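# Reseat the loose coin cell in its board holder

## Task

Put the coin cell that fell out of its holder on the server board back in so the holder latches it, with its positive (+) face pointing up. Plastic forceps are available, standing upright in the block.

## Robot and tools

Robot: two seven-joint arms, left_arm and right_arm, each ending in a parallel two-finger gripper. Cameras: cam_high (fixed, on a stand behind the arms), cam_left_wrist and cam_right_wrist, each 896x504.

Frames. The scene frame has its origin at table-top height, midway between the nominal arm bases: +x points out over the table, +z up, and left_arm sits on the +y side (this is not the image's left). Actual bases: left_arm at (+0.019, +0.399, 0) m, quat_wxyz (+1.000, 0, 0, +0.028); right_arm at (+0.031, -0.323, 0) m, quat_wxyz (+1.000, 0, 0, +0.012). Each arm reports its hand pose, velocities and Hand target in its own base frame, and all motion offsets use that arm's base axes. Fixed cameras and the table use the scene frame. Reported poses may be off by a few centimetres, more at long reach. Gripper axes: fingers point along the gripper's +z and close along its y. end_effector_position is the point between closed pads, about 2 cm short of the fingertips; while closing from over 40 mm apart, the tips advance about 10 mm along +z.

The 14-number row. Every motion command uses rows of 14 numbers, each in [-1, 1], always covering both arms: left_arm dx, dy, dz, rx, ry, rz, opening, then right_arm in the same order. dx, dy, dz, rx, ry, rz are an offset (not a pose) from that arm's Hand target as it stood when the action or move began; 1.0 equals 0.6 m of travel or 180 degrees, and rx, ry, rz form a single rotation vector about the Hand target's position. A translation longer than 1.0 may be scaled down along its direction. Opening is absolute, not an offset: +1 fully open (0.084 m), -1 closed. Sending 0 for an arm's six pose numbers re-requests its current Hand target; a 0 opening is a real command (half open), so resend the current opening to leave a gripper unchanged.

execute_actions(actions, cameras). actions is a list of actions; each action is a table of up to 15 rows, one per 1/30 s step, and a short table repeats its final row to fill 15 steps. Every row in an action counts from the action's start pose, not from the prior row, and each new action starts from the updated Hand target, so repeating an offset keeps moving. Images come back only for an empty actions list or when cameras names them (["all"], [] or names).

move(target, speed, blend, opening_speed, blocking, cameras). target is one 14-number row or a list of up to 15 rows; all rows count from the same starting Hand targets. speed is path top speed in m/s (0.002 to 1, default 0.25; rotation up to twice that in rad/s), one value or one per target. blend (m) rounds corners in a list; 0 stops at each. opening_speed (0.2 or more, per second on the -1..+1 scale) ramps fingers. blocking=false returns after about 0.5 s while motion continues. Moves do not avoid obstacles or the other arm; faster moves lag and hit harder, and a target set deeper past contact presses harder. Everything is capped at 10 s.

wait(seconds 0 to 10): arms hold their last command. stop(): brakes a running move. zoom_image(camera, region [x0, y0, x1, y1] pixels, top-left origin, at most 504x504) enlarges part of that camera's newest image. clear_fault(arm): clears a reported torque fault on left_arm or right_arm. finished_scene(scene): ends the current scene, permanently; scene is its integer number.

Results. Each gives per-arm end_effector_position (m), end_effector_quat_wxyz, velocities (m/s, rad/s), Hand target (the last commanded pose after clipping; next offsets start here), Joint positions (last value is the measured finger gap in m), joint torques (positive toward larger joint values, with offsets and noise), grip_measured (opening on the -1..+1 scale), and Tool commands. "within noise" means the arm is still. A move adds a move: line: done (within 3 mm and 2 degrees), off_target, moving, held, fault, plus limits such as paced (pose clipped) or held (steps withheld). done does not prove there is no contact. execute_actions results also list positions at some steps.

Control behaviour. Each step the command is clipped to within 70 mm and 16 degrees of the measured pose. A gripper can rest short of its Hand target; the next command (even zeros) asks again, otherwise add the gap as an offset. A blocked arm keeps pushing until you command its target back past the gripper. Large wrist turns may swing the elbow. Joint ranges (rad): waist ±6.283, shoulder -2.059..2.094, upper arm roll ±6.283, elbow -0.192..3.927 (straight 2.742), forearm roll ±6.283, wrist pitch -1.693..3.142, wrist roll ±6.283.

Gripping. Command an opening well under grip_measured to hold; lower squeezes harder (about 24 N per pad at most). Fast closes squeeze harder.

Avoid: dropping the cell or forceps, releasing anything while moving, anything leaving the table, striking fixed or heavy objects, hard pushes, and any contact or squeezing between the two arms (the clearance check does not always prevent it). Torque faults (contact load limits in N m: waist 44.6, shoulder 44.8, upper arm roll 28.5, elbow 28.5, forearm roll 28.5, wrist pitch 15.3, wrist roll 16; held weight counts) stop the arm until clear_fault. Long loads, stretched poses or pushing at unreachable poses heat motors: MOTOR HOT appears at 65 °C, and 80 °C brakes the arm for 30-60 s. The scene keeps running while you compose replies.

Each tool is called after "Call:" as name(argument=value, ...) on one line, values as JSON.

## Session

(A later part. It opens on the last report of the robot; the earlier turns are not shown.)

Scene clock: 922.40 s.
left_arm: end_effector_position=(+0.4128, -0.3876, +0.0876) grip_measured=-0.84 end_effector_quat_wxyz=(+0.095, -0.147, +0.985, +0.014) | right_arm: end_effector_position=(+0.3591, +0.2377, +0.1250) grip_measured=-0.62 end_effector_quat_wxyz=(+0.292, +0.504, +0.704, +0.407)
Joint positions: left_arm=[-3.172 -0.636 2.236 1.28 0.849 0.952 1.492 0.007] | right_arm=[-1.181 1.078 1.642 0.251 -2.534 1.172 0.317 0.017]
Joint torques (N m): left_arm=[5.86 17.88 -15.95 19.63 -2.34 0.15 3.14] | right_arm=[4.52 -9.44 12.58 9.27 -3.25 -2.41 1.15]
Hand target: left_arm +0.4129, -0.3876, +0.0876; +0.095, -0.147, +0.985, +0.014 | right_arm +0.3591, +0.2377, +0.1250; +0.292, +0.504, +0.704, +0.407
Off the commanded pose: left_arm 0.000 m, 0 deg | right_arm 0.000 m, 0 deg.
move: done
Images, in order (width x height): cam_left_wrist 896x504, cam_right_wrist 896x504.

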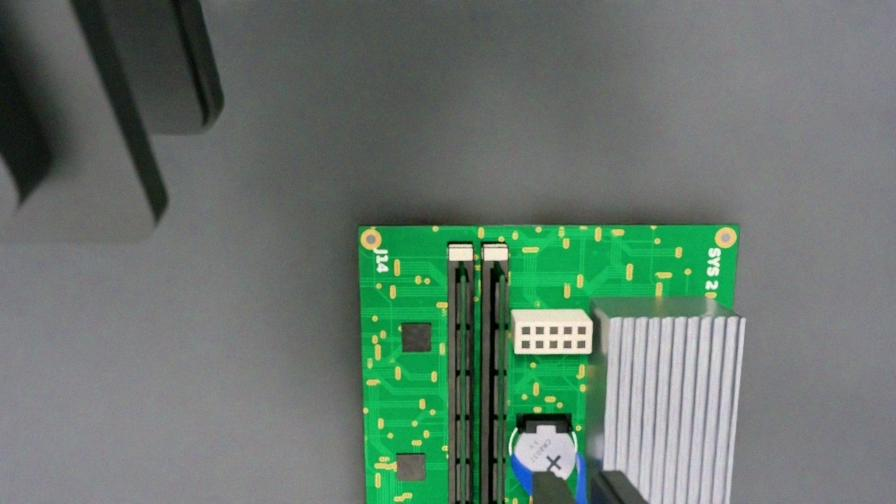

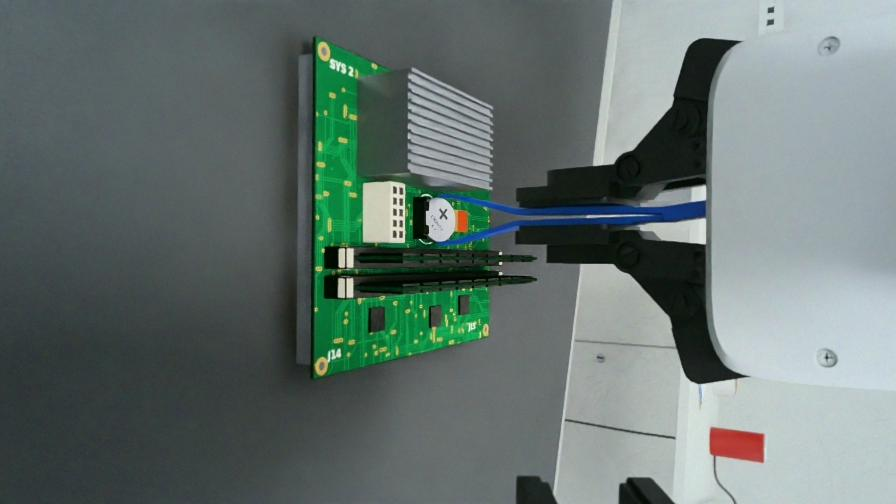

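Call:
move(target=[0.0228, 0.0069, -0.0015, -0.0178, 0.0585, 0, -0.84, 0, 0, 0, 0, 0, 0, -0.6], speed=0.04, cameras=["cam_left_wrist", "cam_right_wrist"])

Call:
zoom_image(camera="cam_right_wrist", region=[400, 180, 500, 260])

Call:
zoom_image(camera="cam_left_wrist", region=[490, 380, 610, 480])

Scene clock: 936.50 s.
left_arm: end_effector_position=(+0.4265, -0.3834, +0.0867) grip_measured=-0.85 end_effector_quat_wxyz=(+0.000, -0.147, +0.989, +0.000) | right_arm: end_effector_position=(+0.3591, +0.2377, +0.1250) grip_measured=-0.62 end_effector_quat_wxyz=(+0.292, +0.504, +0.704, +0.407)
Joint positions: left_arm=[-3.103 -0.748 2.188 1.407 0.7 1.038 1.678 0.006] | right_arm=[-1.181 1.078 1.642 0.251 -2.534 1.172 0.317 0.017]
Joint torques (N m): left_arm=[5.99 18.99 -17.41 18.8 -1.96 0.1 3.39] | right_arm=[4.5 -9.64 13.1 9.22 -2.95 -2.35 1.06]
Hand target: left_arm +0.4265, -0.3834, +0.0867; +0.000, -0.147, +0.989, +0.000 | right_arm +0.3591, +0.2377, +0.1250; +0.292, +0.504, +0.704, +0.407
Off the commanded pose: left_arm 0.000 m, 0 deg | right_arm 0.000 m, 0 deg.
move: done
Images, in order (width x height): cam_left_wrist 896x504, cam_right_wrist 896x504.

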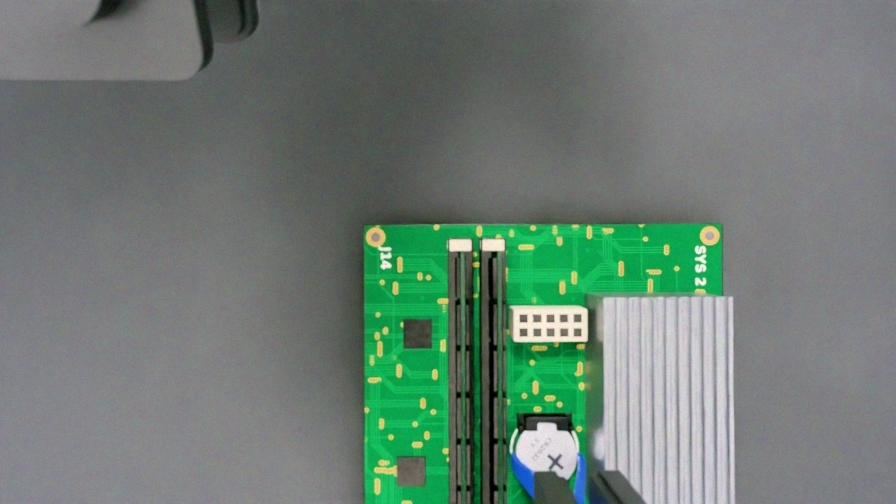

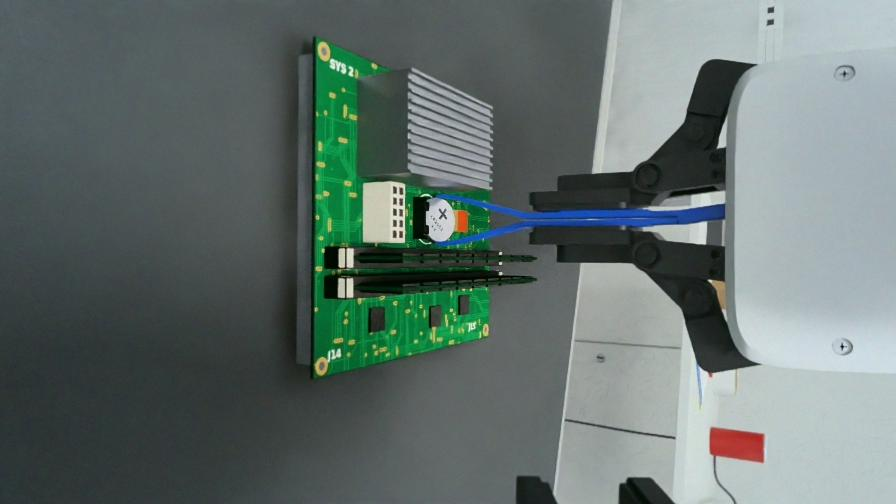

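Scaled by 5.040 from the camera's 896x504 image, which has a finer 1280x720 frame.

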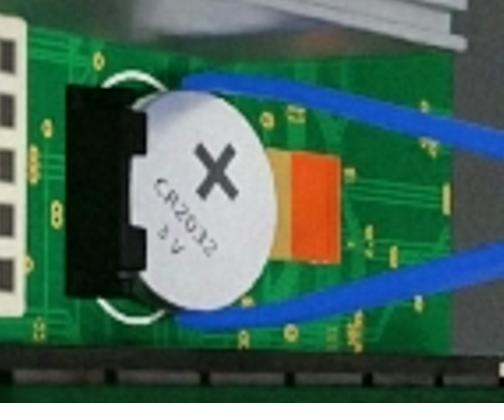

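Scaled by 4.200 from the camera's 896x504 image, which has a finer 1280x720 frame.

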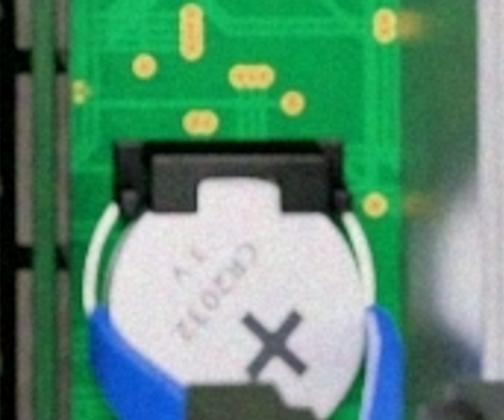

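Call:
move(target=[[0, 0, 0, 0, 0, 0, -0.565, 0, 0, 0, 0, 0, 0, -0.6], [0, 0, 0.0305, 0, 0, 0, -0.565, 0, 0, 0, 0, 0, 0, -0.6], [0.008, 0.0024, 0.0305, 0, 0, 0, -0.9, 0, 0, 0, 0, 0, 0, -0.6]], speed=[0.05, 0.04, 0.05], opening_speed=0.4, cameras=["cam_left_wrist", "cam_right_wrist"])

Call:
zoom_image(camera="cam_right_wrist", region=[400, 180, 500, 260])

Call:
zoom_image(camera="cam_left_wrist", region=[480, 360, 620, 480])

Scene clock: 958.17 s.
left_arm: end_effector_position=(+0.4313, -0.3820, +0.1050) grip_measured=-0.87 end_effector_quat_wxyz=(+0.000, -0.147, +0.989, +0.000) | right_arm: end_effector_position=(+0.3591, +0.2377, +0.1250) grip_measured=-0.62 end_effector_quat_wxyz=(+0.292, +0.504, +0.704, +0.407)
Joint positions: left_arm=[-3.091 -0.729 2.169 1.432 0.676 1.077 1.702 0.006] | right_arm=[-1.181 1.078 1.642 0.251 -2.534 1.172 0.317 0.017]
Joint torques (N m): left_arm=[-4.24 19.13 -10.37 18.84 2.71 -0.14 3.21] | right_arm=[4.27 -9.38 13.68 9.27 -2.84 -2.11 1.04]
Hand target: left_arm +0.4313, -0.3820, +0.1050; +0.000, -0.147, +0.989, +0.000 | right_arm +0.3591, +0.2377, +0.1250; +0.292, +0.504, +0.704, +0.407
Off the commanded pose: left_arm 0.000 m, 0 deg | right_arm 0.000 m, 0 deg.
move: done
Images, in order (width x height): cam_left_wrist 896x504, cam_right_wrist 896x504.

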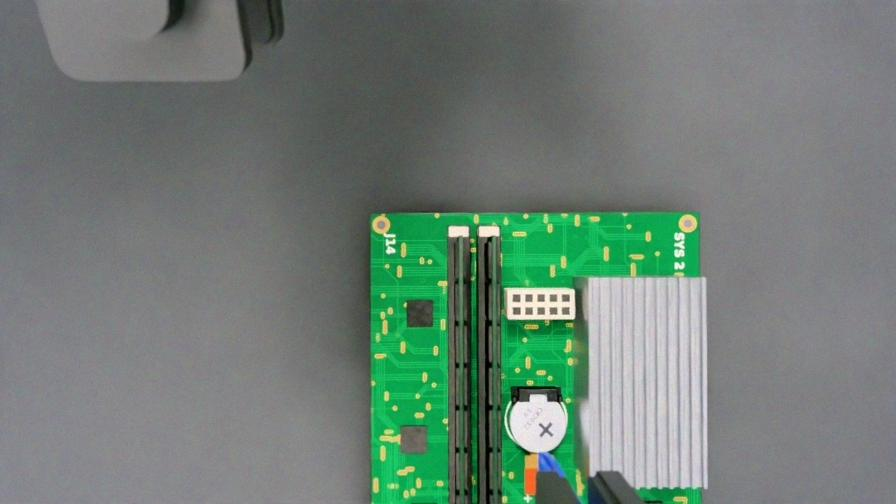

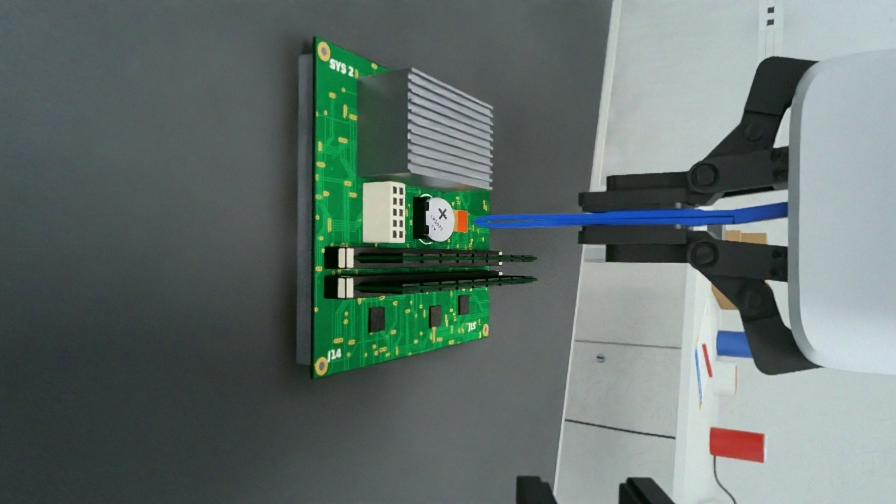

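Scaled by 5.040 from the camera's 896x504 image, which has a finer 1280x720 frame.

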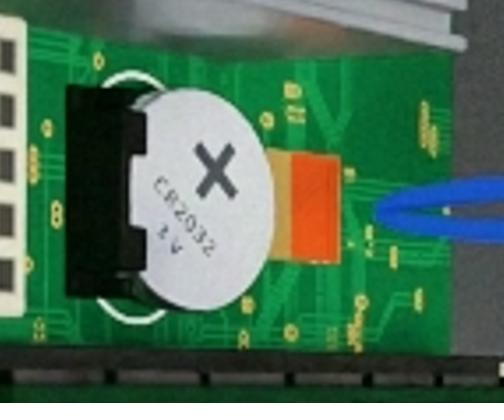

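Scaled by 3.600 from the camera's 896x504 image, which has a finer 1280x720 frame.

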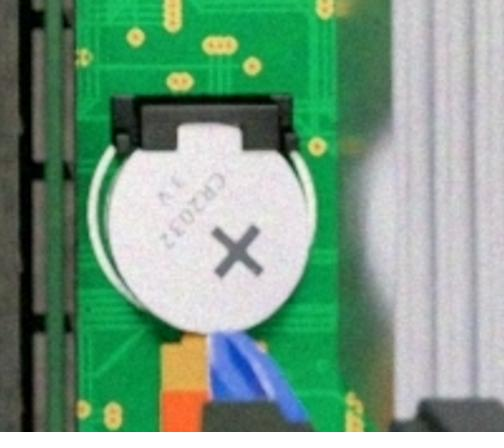

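Call:
move(target=[[-0.0004, 0.0013, 0, 0, 0, 0, -1.0, 0, 0, 0, 0, 0, 0, -0.6], [-0.0004, 0.0013, -0.0242, 0, 0, 0, -1.0, 0, 0, 0, 0, 0, 0, -0.6]], speed=[0.05, 0.03], opening_speed=0.4, cameras=["cam_left_wrist", "cam_right_wrist"])

Call:
zoom_image(camera="cam_right_wrist", region=[400, 180, 500, 260])

Call:
zoom_image(camera="cam_left_wrist", region=[480, 380, 620, 500])

Scene clock: 966.27 s.
left_arm: end_effector_position=(+0.4311, -0.3812, +0.0906) grip_measured=-0.87 end_effector_quat_wxyz=(+0.000, -0.147, +0.989, +0.000) | right_arm: end_effector_position=(+0.3591, +0.2377, +0.1250) grip_measured=-0.62 end_effector_quat_wxyz=(+0.292, +0.504, +0.704, +0.407)
Joint positions: left_arm=[-3.098 -0.747 2.186 1.419 0.695 1.049 1.691 0.006] | right_arm=[-1.181 1.078 1.642 0.251 -2.534 1.172 0.317 0.017]
Joint torques (N m): left_arm=[-4.27 19.7 -10.43 13.39 3.03 -2.92 -3.4] | right_arm=[4.16 -9.63 14.26 9.17 -2.56 -2 1.08]
Hand target: left_arm +0.4311, -0.3812, +0.0905; +0.000, -0.147, +0.989, +0.000 | right_arm +0.3591, +0.2377, +0.1250; +0.292, +0.504, +0.704, +0.407
Off the commanded pose: left_arm 0.000 m, 0 deg | right_arm 0.000 m, 0 deg.
move: done
Images, in order (width x height): cam_left_wrist 896x504, cam_right_wrist 896x504.

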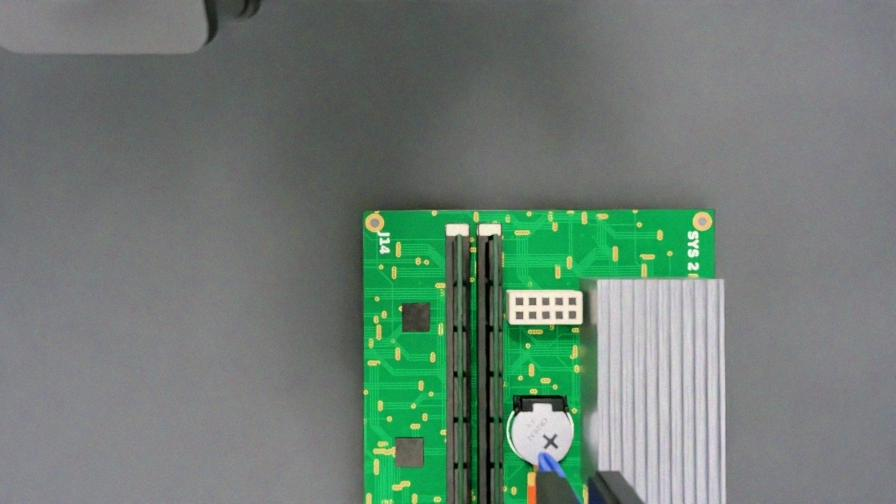

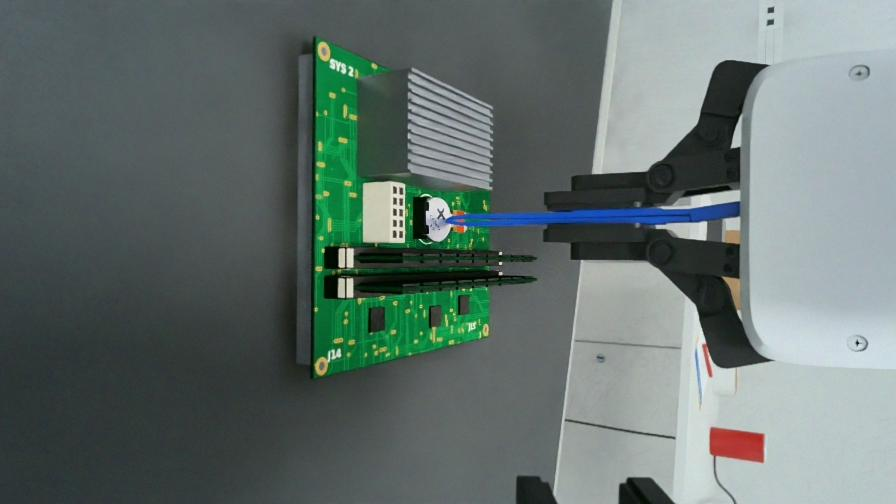

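Scaled by 5.040 from the camera's 896x504 image, which has a finer 1280x720 frame.

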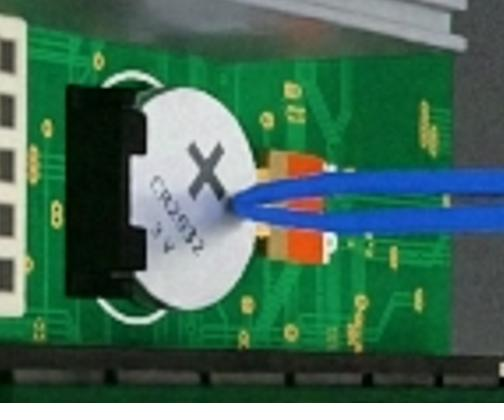

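Scaled by 3.600 from the camera's 896x504 image, which has a finer 1280x720 frame.

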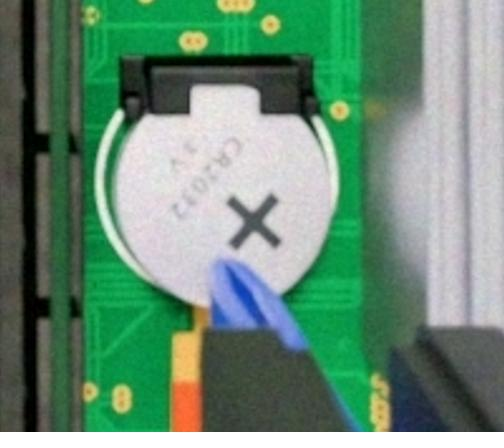

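Call:
move(target=[0, 0, -0.0045, 0, 0, 0, -1.0, 0, 0, 0, 0, 0, 0, -0.6], speed=0.03, cameras=["cam_left_wrist", "cam_right_wrist"])

Call:
zoom_image(camera="cam_right_wrist", region=[400, 180, 500, 260])

Call:
zoom_image(camera="cam_left_wrist", region=[480, 380, 620, 500])

Scene clock: 970.90 s.
left_arm: end_effector_position=(+0.4311, -0.3812, +0.0879) grip_measured=-0.87 end_effector_quat_wxyz=(+0.000, -0.147, +0.989, +0.000) | right_arm: end_effector_position=(+0.3591, +0.2377, +0.1250) grip_measured=-0.62 end_effector_quat_wxyz=(+0.292, +0.504, +0.704, +0.407)
Joint positions: left_arm=[-3.1 -0.751 2.189 1.417 0.699 1.044 1.689 0.006] | right_arm=[-1.181 1.078 1.642 0.251 -2.534 1.172 0.317 0.017]
Joint torques (N m): left_arm=[-4.18 17.87 -8.94 12.26 3.05 -2.83 -3.28] | right_arm=[4.24 -9.64 14.12 9.18 -2.33 -2 1.07]
Hand target: left_arm +0.4311, -0.3812, +0.0878; +0.000, -0.147, +0.989, +0.000 | right_arm +0.3591, +0.2377, +0.1250; +0.292, +0.504, +0.704, +0.407
Off the commanded pose: left_arm 0.000 m, 0 deg | right_arm 0.000 m, 0 deg.
move: done
Images, in order (width x height): cam_left_wrist 896x504, cam_right_wrist 896x504.

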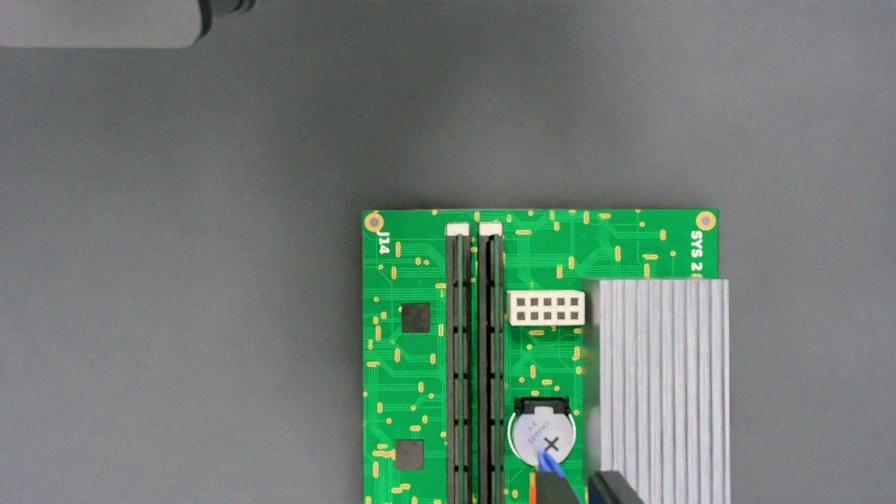

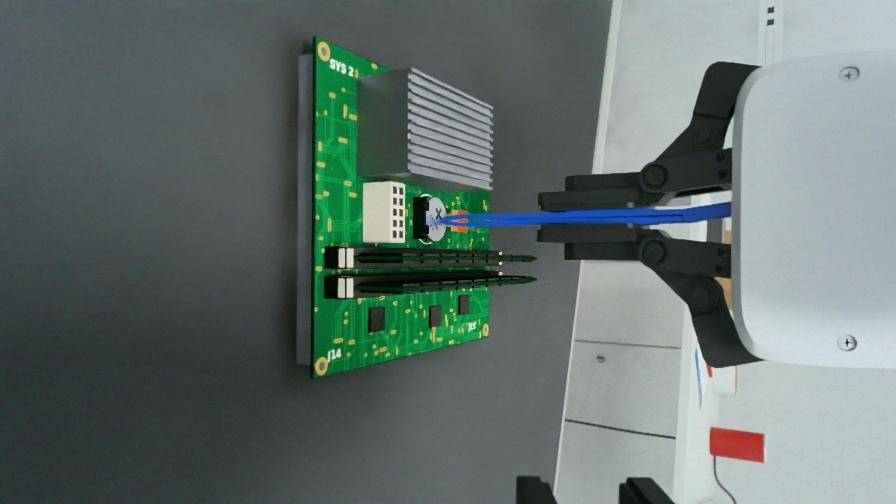

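Scaled by 5.040 from the camera's 896x504 image, which has a finer 1280x720 frame.

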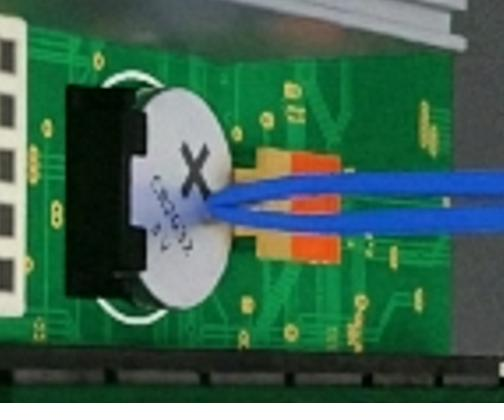

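Scaled by 3.600 from the camera's 896x504 image, which has a finer 1280x720 frame.

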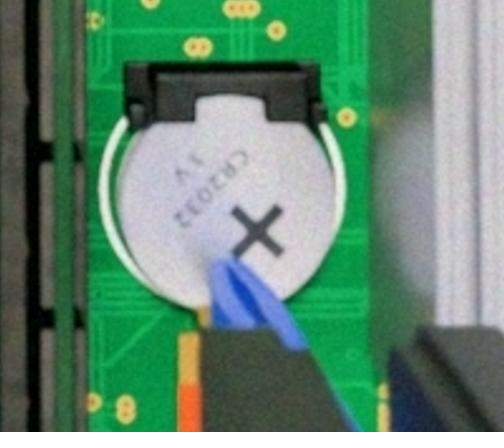

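Call:
move(target=[0, 0, 0.04, 0, 0, 0, -1.0, 0, 0, 0, 0, 0, 0, -0.6], speed=0.05, cameras=["cam_left_wrist", "cam_right_wrist"])

Call:
zoom_image(camera="cam_right_wrist", region=[400, 180, 500, 260])

Call:
zoom_image(camera="cam_left_wrist", region=[480, 350, 620, 470])

Scene clock: 977.30 s.
left_arm: end_effector_position=(+0.4311, -0.3812, +0.1117) grip_measured=-0.87 end_effector_quat_wxyz=(+0.000, -0.147, +0.989, +0.000) | right_arm: end_effector_position=(+0.3591, +0.2377, +0.1250) grip_measured=-0.62 end_effector_quat_wxyz=(+0.292, +0.504, +0.704, +0.407)
Joint positions: left_arm=[-3.085 -0.718 2.16 1.434 0.666 1.088 1.707 0.006] | right_arm=[-1.181 1.078 1.642 0.251 -2.534 1.172 0.317 0.017]
Joint torques (N m): left_arm=[5.87 26.72 -18.17 19.06 -2.31 -0.1 3.33] | right_arm=[4.16 -9.38 14.32 9.16 -2.21 -1.83 1.03]
Hand target: left_arm +0.4311, -0.3812, +0.1118; +0.000, -0.147, +0.989, +0.000 | right_arm +0.3591, +0.2377, +0.1250; +0.292, +0.504, +0.704, +0.407
Off the commanded pose: left_arm 0.000 m, 0 deg | right_arm 0.000 m, 0 deg.
move: done
Images, in order (width x height): cam_left_wrist 896x504, cam_right_wrist 896x504.

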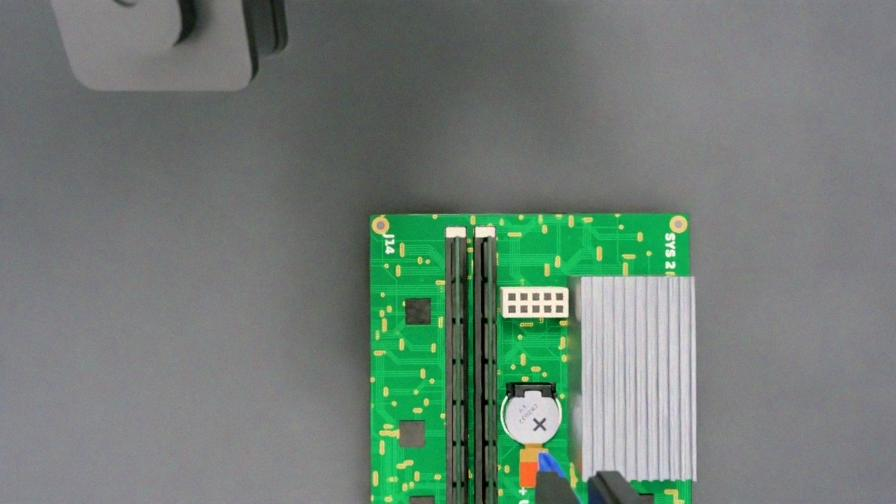

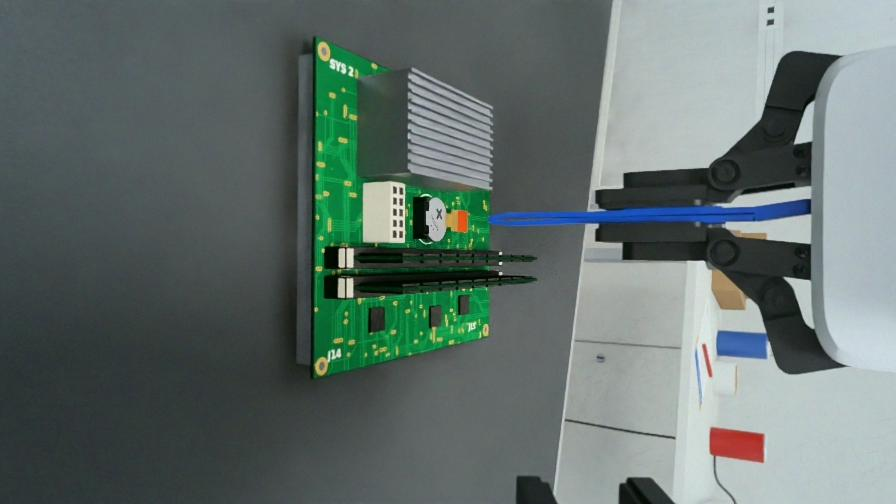

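Scaled by 5.040 from the camera's 896x504 image, which has a finer 1280x720 frame.

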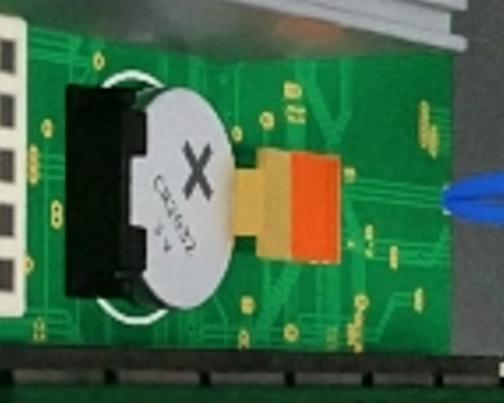

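Scaled by 3.600 from the camera's 896x504 image, which has a finer 1280x720 frame.

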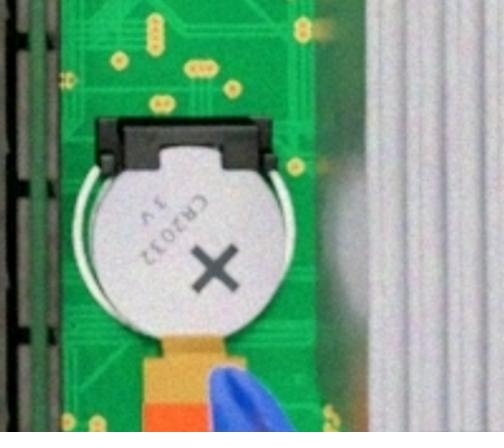

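Call:
zoom_image(camera="cam_left_wrist", region=[500, 415, 570, 465])

Call:
zoom_image(camera="cam_right_wrist", region=[420, 190, 475, 245])

Scaled by 7.200 from the camera's 896x504 image, which has a finer 1280x720 frame.

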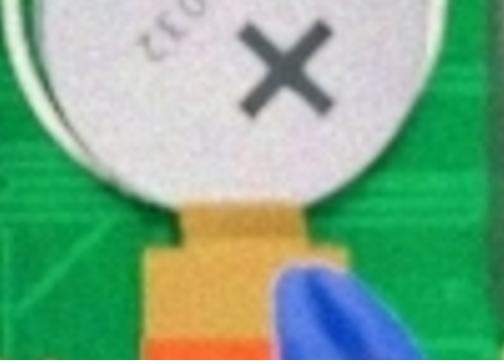

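Scaled by 9.164 from the camera's 896x504 image, which has a finer 1280x720 frame.

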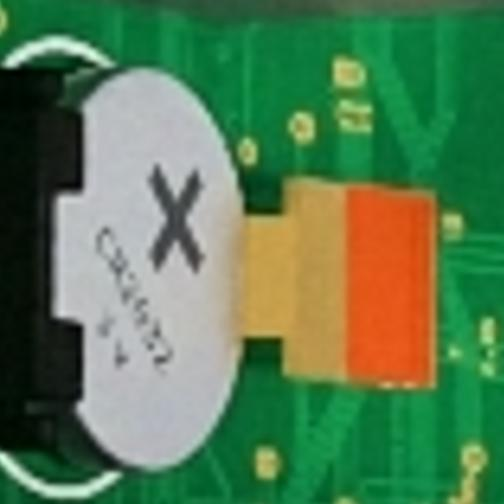

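Call:
move(target=[[0, 0, 0.07, 0, 0, 0, -1.0, 0, 0, 0.05, 0, 0, 0, -0.6], [-0.0513, 0.3472, 0.0803, 0, 0, -0.2139, -1.0, 0, 0, 0.05, 0, 0, 0, -0.6]], speed=[0.2, 0.25], blend=[0.02, 0], cameras=["cam_left_wrist", "cam_right_wrist"])

Call:
zoom_image(camera="cam_left_wrist", region=[440, 350, 680, 504])

Call:
zoom_image(camera="cam_right_wrist", region=[350, 170, 520, 300])

Scene clock: 1000.70 s.
left_arm: end_effector_position=(+0.4003, -0.1729, +0.1600) grip_measured=-0.87 end_effector_quat_wxyz=(+0.000, +0.187, +0.982, +0.000) | right_arm: end_effector_position=(+0.3591, +0.2377, +0.1550) grip_measured=-0.62 end_effector_quat_wxyz=(+0.292, +0.504, +0.704, +0.407)
Joint positions: left_arm=[-1.903 -0.295 1.438 0.885 0.361 0.957 2.833 0.006] | right_arm=[-1.247 1.116 1.77 0.247 -2.413 1.159 0.232 0.017]
Joint torques (N m): left_arm=[5.46 -1.99 -10.29 16.55 2.55 -2.94 -3.39] | right_arm=[-4.44 -0.35 16.54 6.63 1.5 -2.82 -0.92]
Hand target: left_arm +0.4003, -0.1729, +0.1600; +0.000, +0.187, +0.982, +0.000 | right_arm +0.3591, +0.2377, +0.1550; +0.292, +0.504, +0.704, +0.407
Off the commanded pose: left_arm 0.000 m, 0 deg | right_arm 0.000 m, 0 deg.
move: done
Images, in order (width x height): cam_left_wrist 896x504, cam_right_wrist 896x504.

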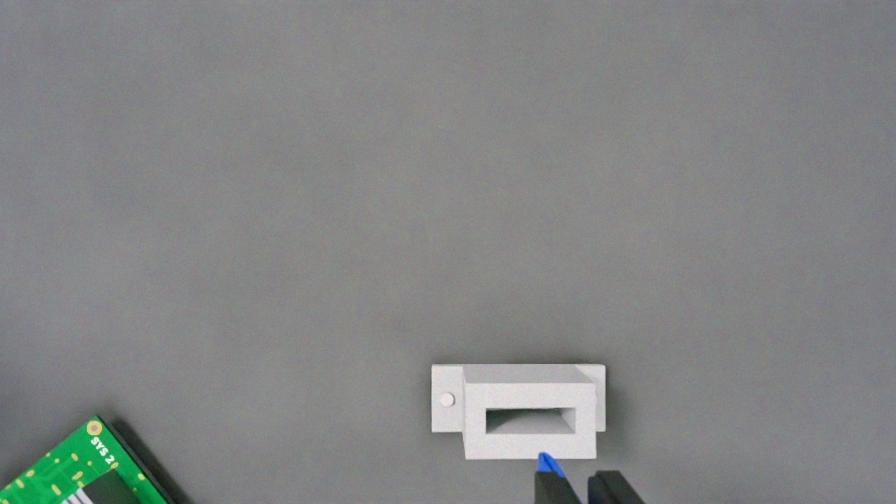

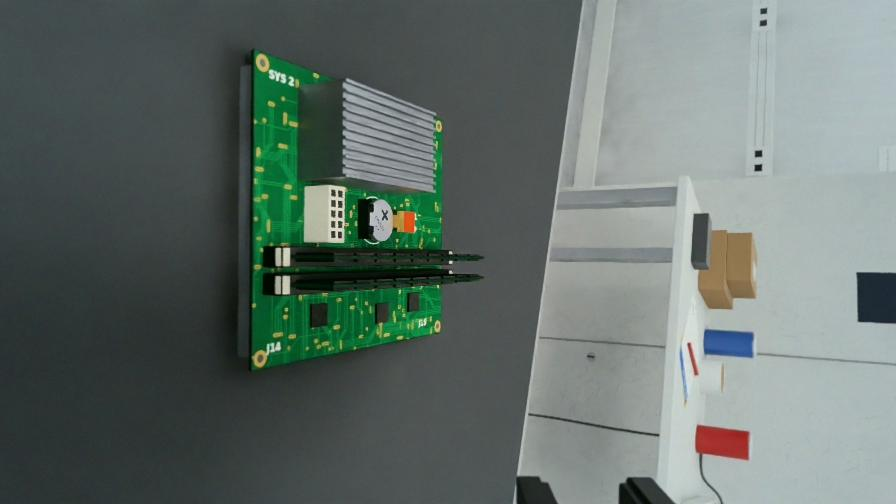

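Scaled by 2.100 from the camera's 896x504 image, which has a finer 1280x720 frame.

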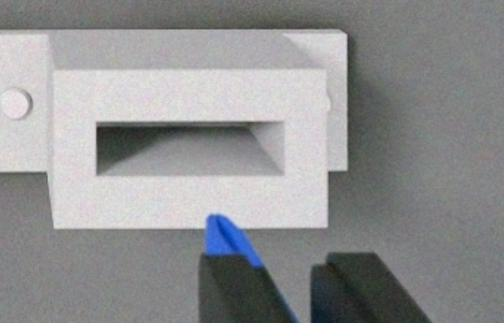

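Scaled by 2.965 from the camera's 896x504 image, which has a finer 1280x720 frame.

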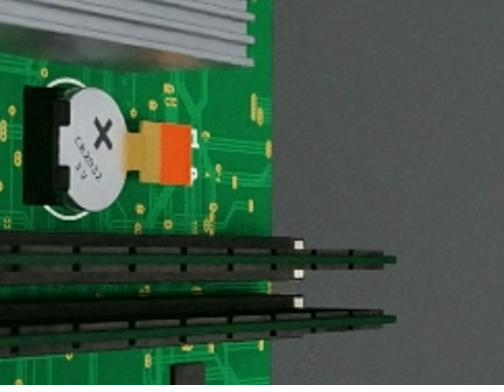

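Call:
move(target=[[0.0006, 0.0016, -0.1317, 0, 0, 0, -1.0, 0, 0, 0.0, 0, 0, 0, -0.6]], speed=[0.08], cameras=["cam_left_wrist"])

Call:
zoom_image(camera="cam_left_wrist", region=[440, 380, 680, 504])

Scene clock: 1009.77 s.
left_arm: end_effector_position=(+0.4007, -0.1719, +0.0810) grip_measured=-0.87 end_effector_quat_wxyz=(+0.000, +0.187, +0.982, +0.000) | right_arm: end_effector_position=(+0.3591, +0.2377, +0.1550) grip_measured=-0.62 end_effector_quat_wxyz=(+0.292, +0.504, +0.704, +0.407)
Joint positions: left_arm=[-2.315 -0.363 1.9 0.812 0.512 0.757 2.737 0.006] | right_arm=[-1.247 1.116 1.77 0.247 -2.413 1.159 0.232 0.017]
Joint torques (N m): left_arm=[-5.01 5.54 -3.97 18.82 3.17 -0.03 -3.3] | right_arm=[-4.32 -0.52 16.48 8.04 1.62 -2.88 -0.76]
Hand target: left_arm +0.4007, -0.1719, +0.0809; +0.000, +0.187, +0.982, +0.000 | right_arm +0.3591, +0.2377, +0.1550; +0.292, +0.504, +0.704, +0.407
Off the commanded pose: left_arm 0.000 m, 0 deg | right_arm 0.000 m, 0 deg.
move: done
Images, in order (width x height): cam_left_wrist 896x504.

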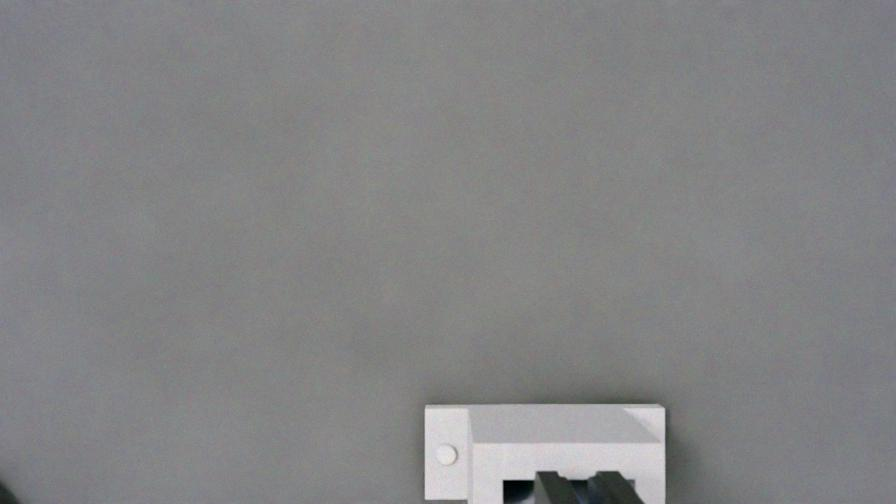

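Scaled by 2.100 from the camera's 896x504 image, which has a finer 1280x720 frame.

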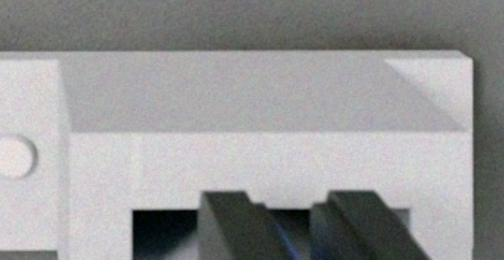

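Call:
move(target=[[0, 0, -0.001, 0, 0, 0, 0.3, 0, 0, 0.0, 0, 0, 0, -0.6], [0, 0, 0.16, 0, 0, 0, 0.3, 0, 0, 0.0, 0, 0, 0, -0.6]], speed=[0.05, 0.12], opening_speed=0.6, cameras=["all"])

Call:
zoom_image(camera="cam_right_wrist", region=[350, 180, 420, 255])

Scene clock: 1017.50 s.
left_arm: end_effector_position=(+0.4007, -0.1720, +0.1769) grip_measured=+0.29 end_effector_quat_wxyz=(+0.000, +0.187, +0.982, +0.000) | right_arm: end_effector_position=(+0.3591, +0.2377, +0.1550) grip_measured=-0.62 end_effector_quat_wxyz=(+0.292, +0.504, +0.704, +0.407)
Joint positions: left_arm=[-1.8 -0.27 1.334 0.908 0.315 0.996 2.868 0.056] | right_arm=[-1.247 1.116 1.77 0.247 -2.413 1.159 0.232 0.017]
Joint torques (N m): left_arm=[5.41 -3.96 -9.5 16.93 3.22 -3.09 -3.26] | right_arm=[-4.28 -0.15 16.35 8.7 1.58 -2.8 -0.87]
Hand target: left_arm +0.4007, -0.1719, +0.1769; +0.000, +0.187, +0.982, +0.000 | right_arm +0.3591, +0.2377, +0.1550; +0.292, +0.504, +0.704, +0.407
Off the commanded pose: left_arm 0.000 m, 0 deg | right_arm 0.000 m, 0 deg.
move: done

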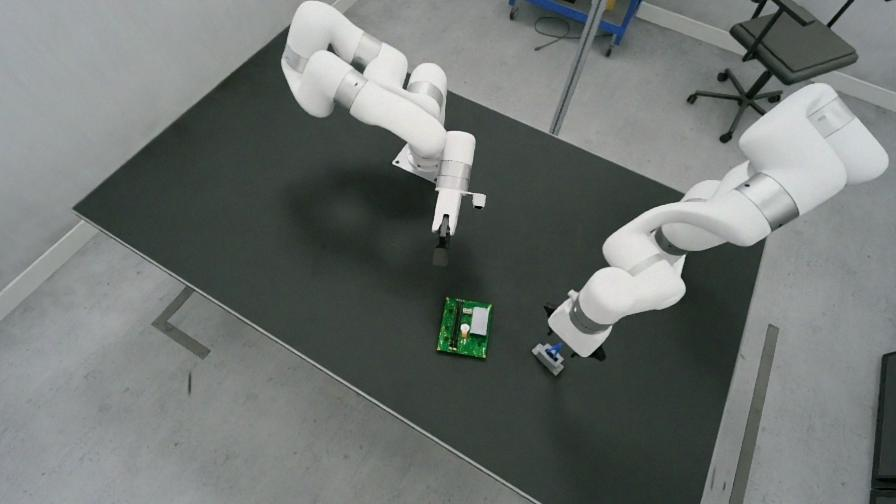

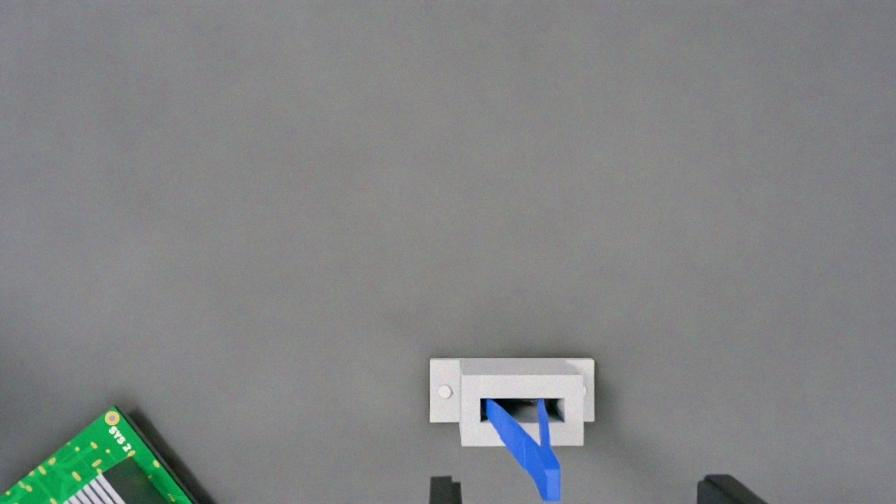

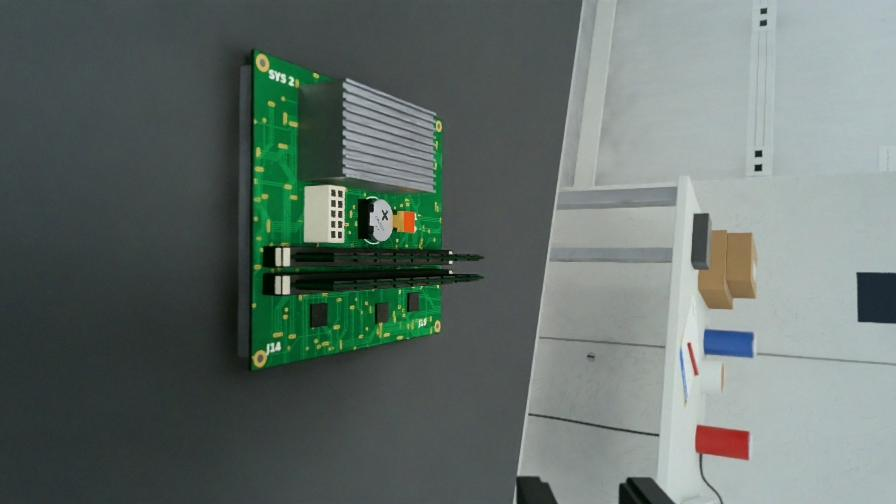

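Scaled by 6.720 from the camera's 896x504 image, which has a finer 1280x720 frame.

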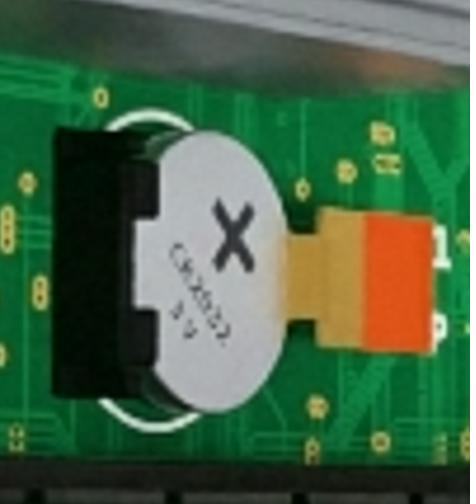

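Call:
finished_scene(scene=1)

The scene is finished: the task was done.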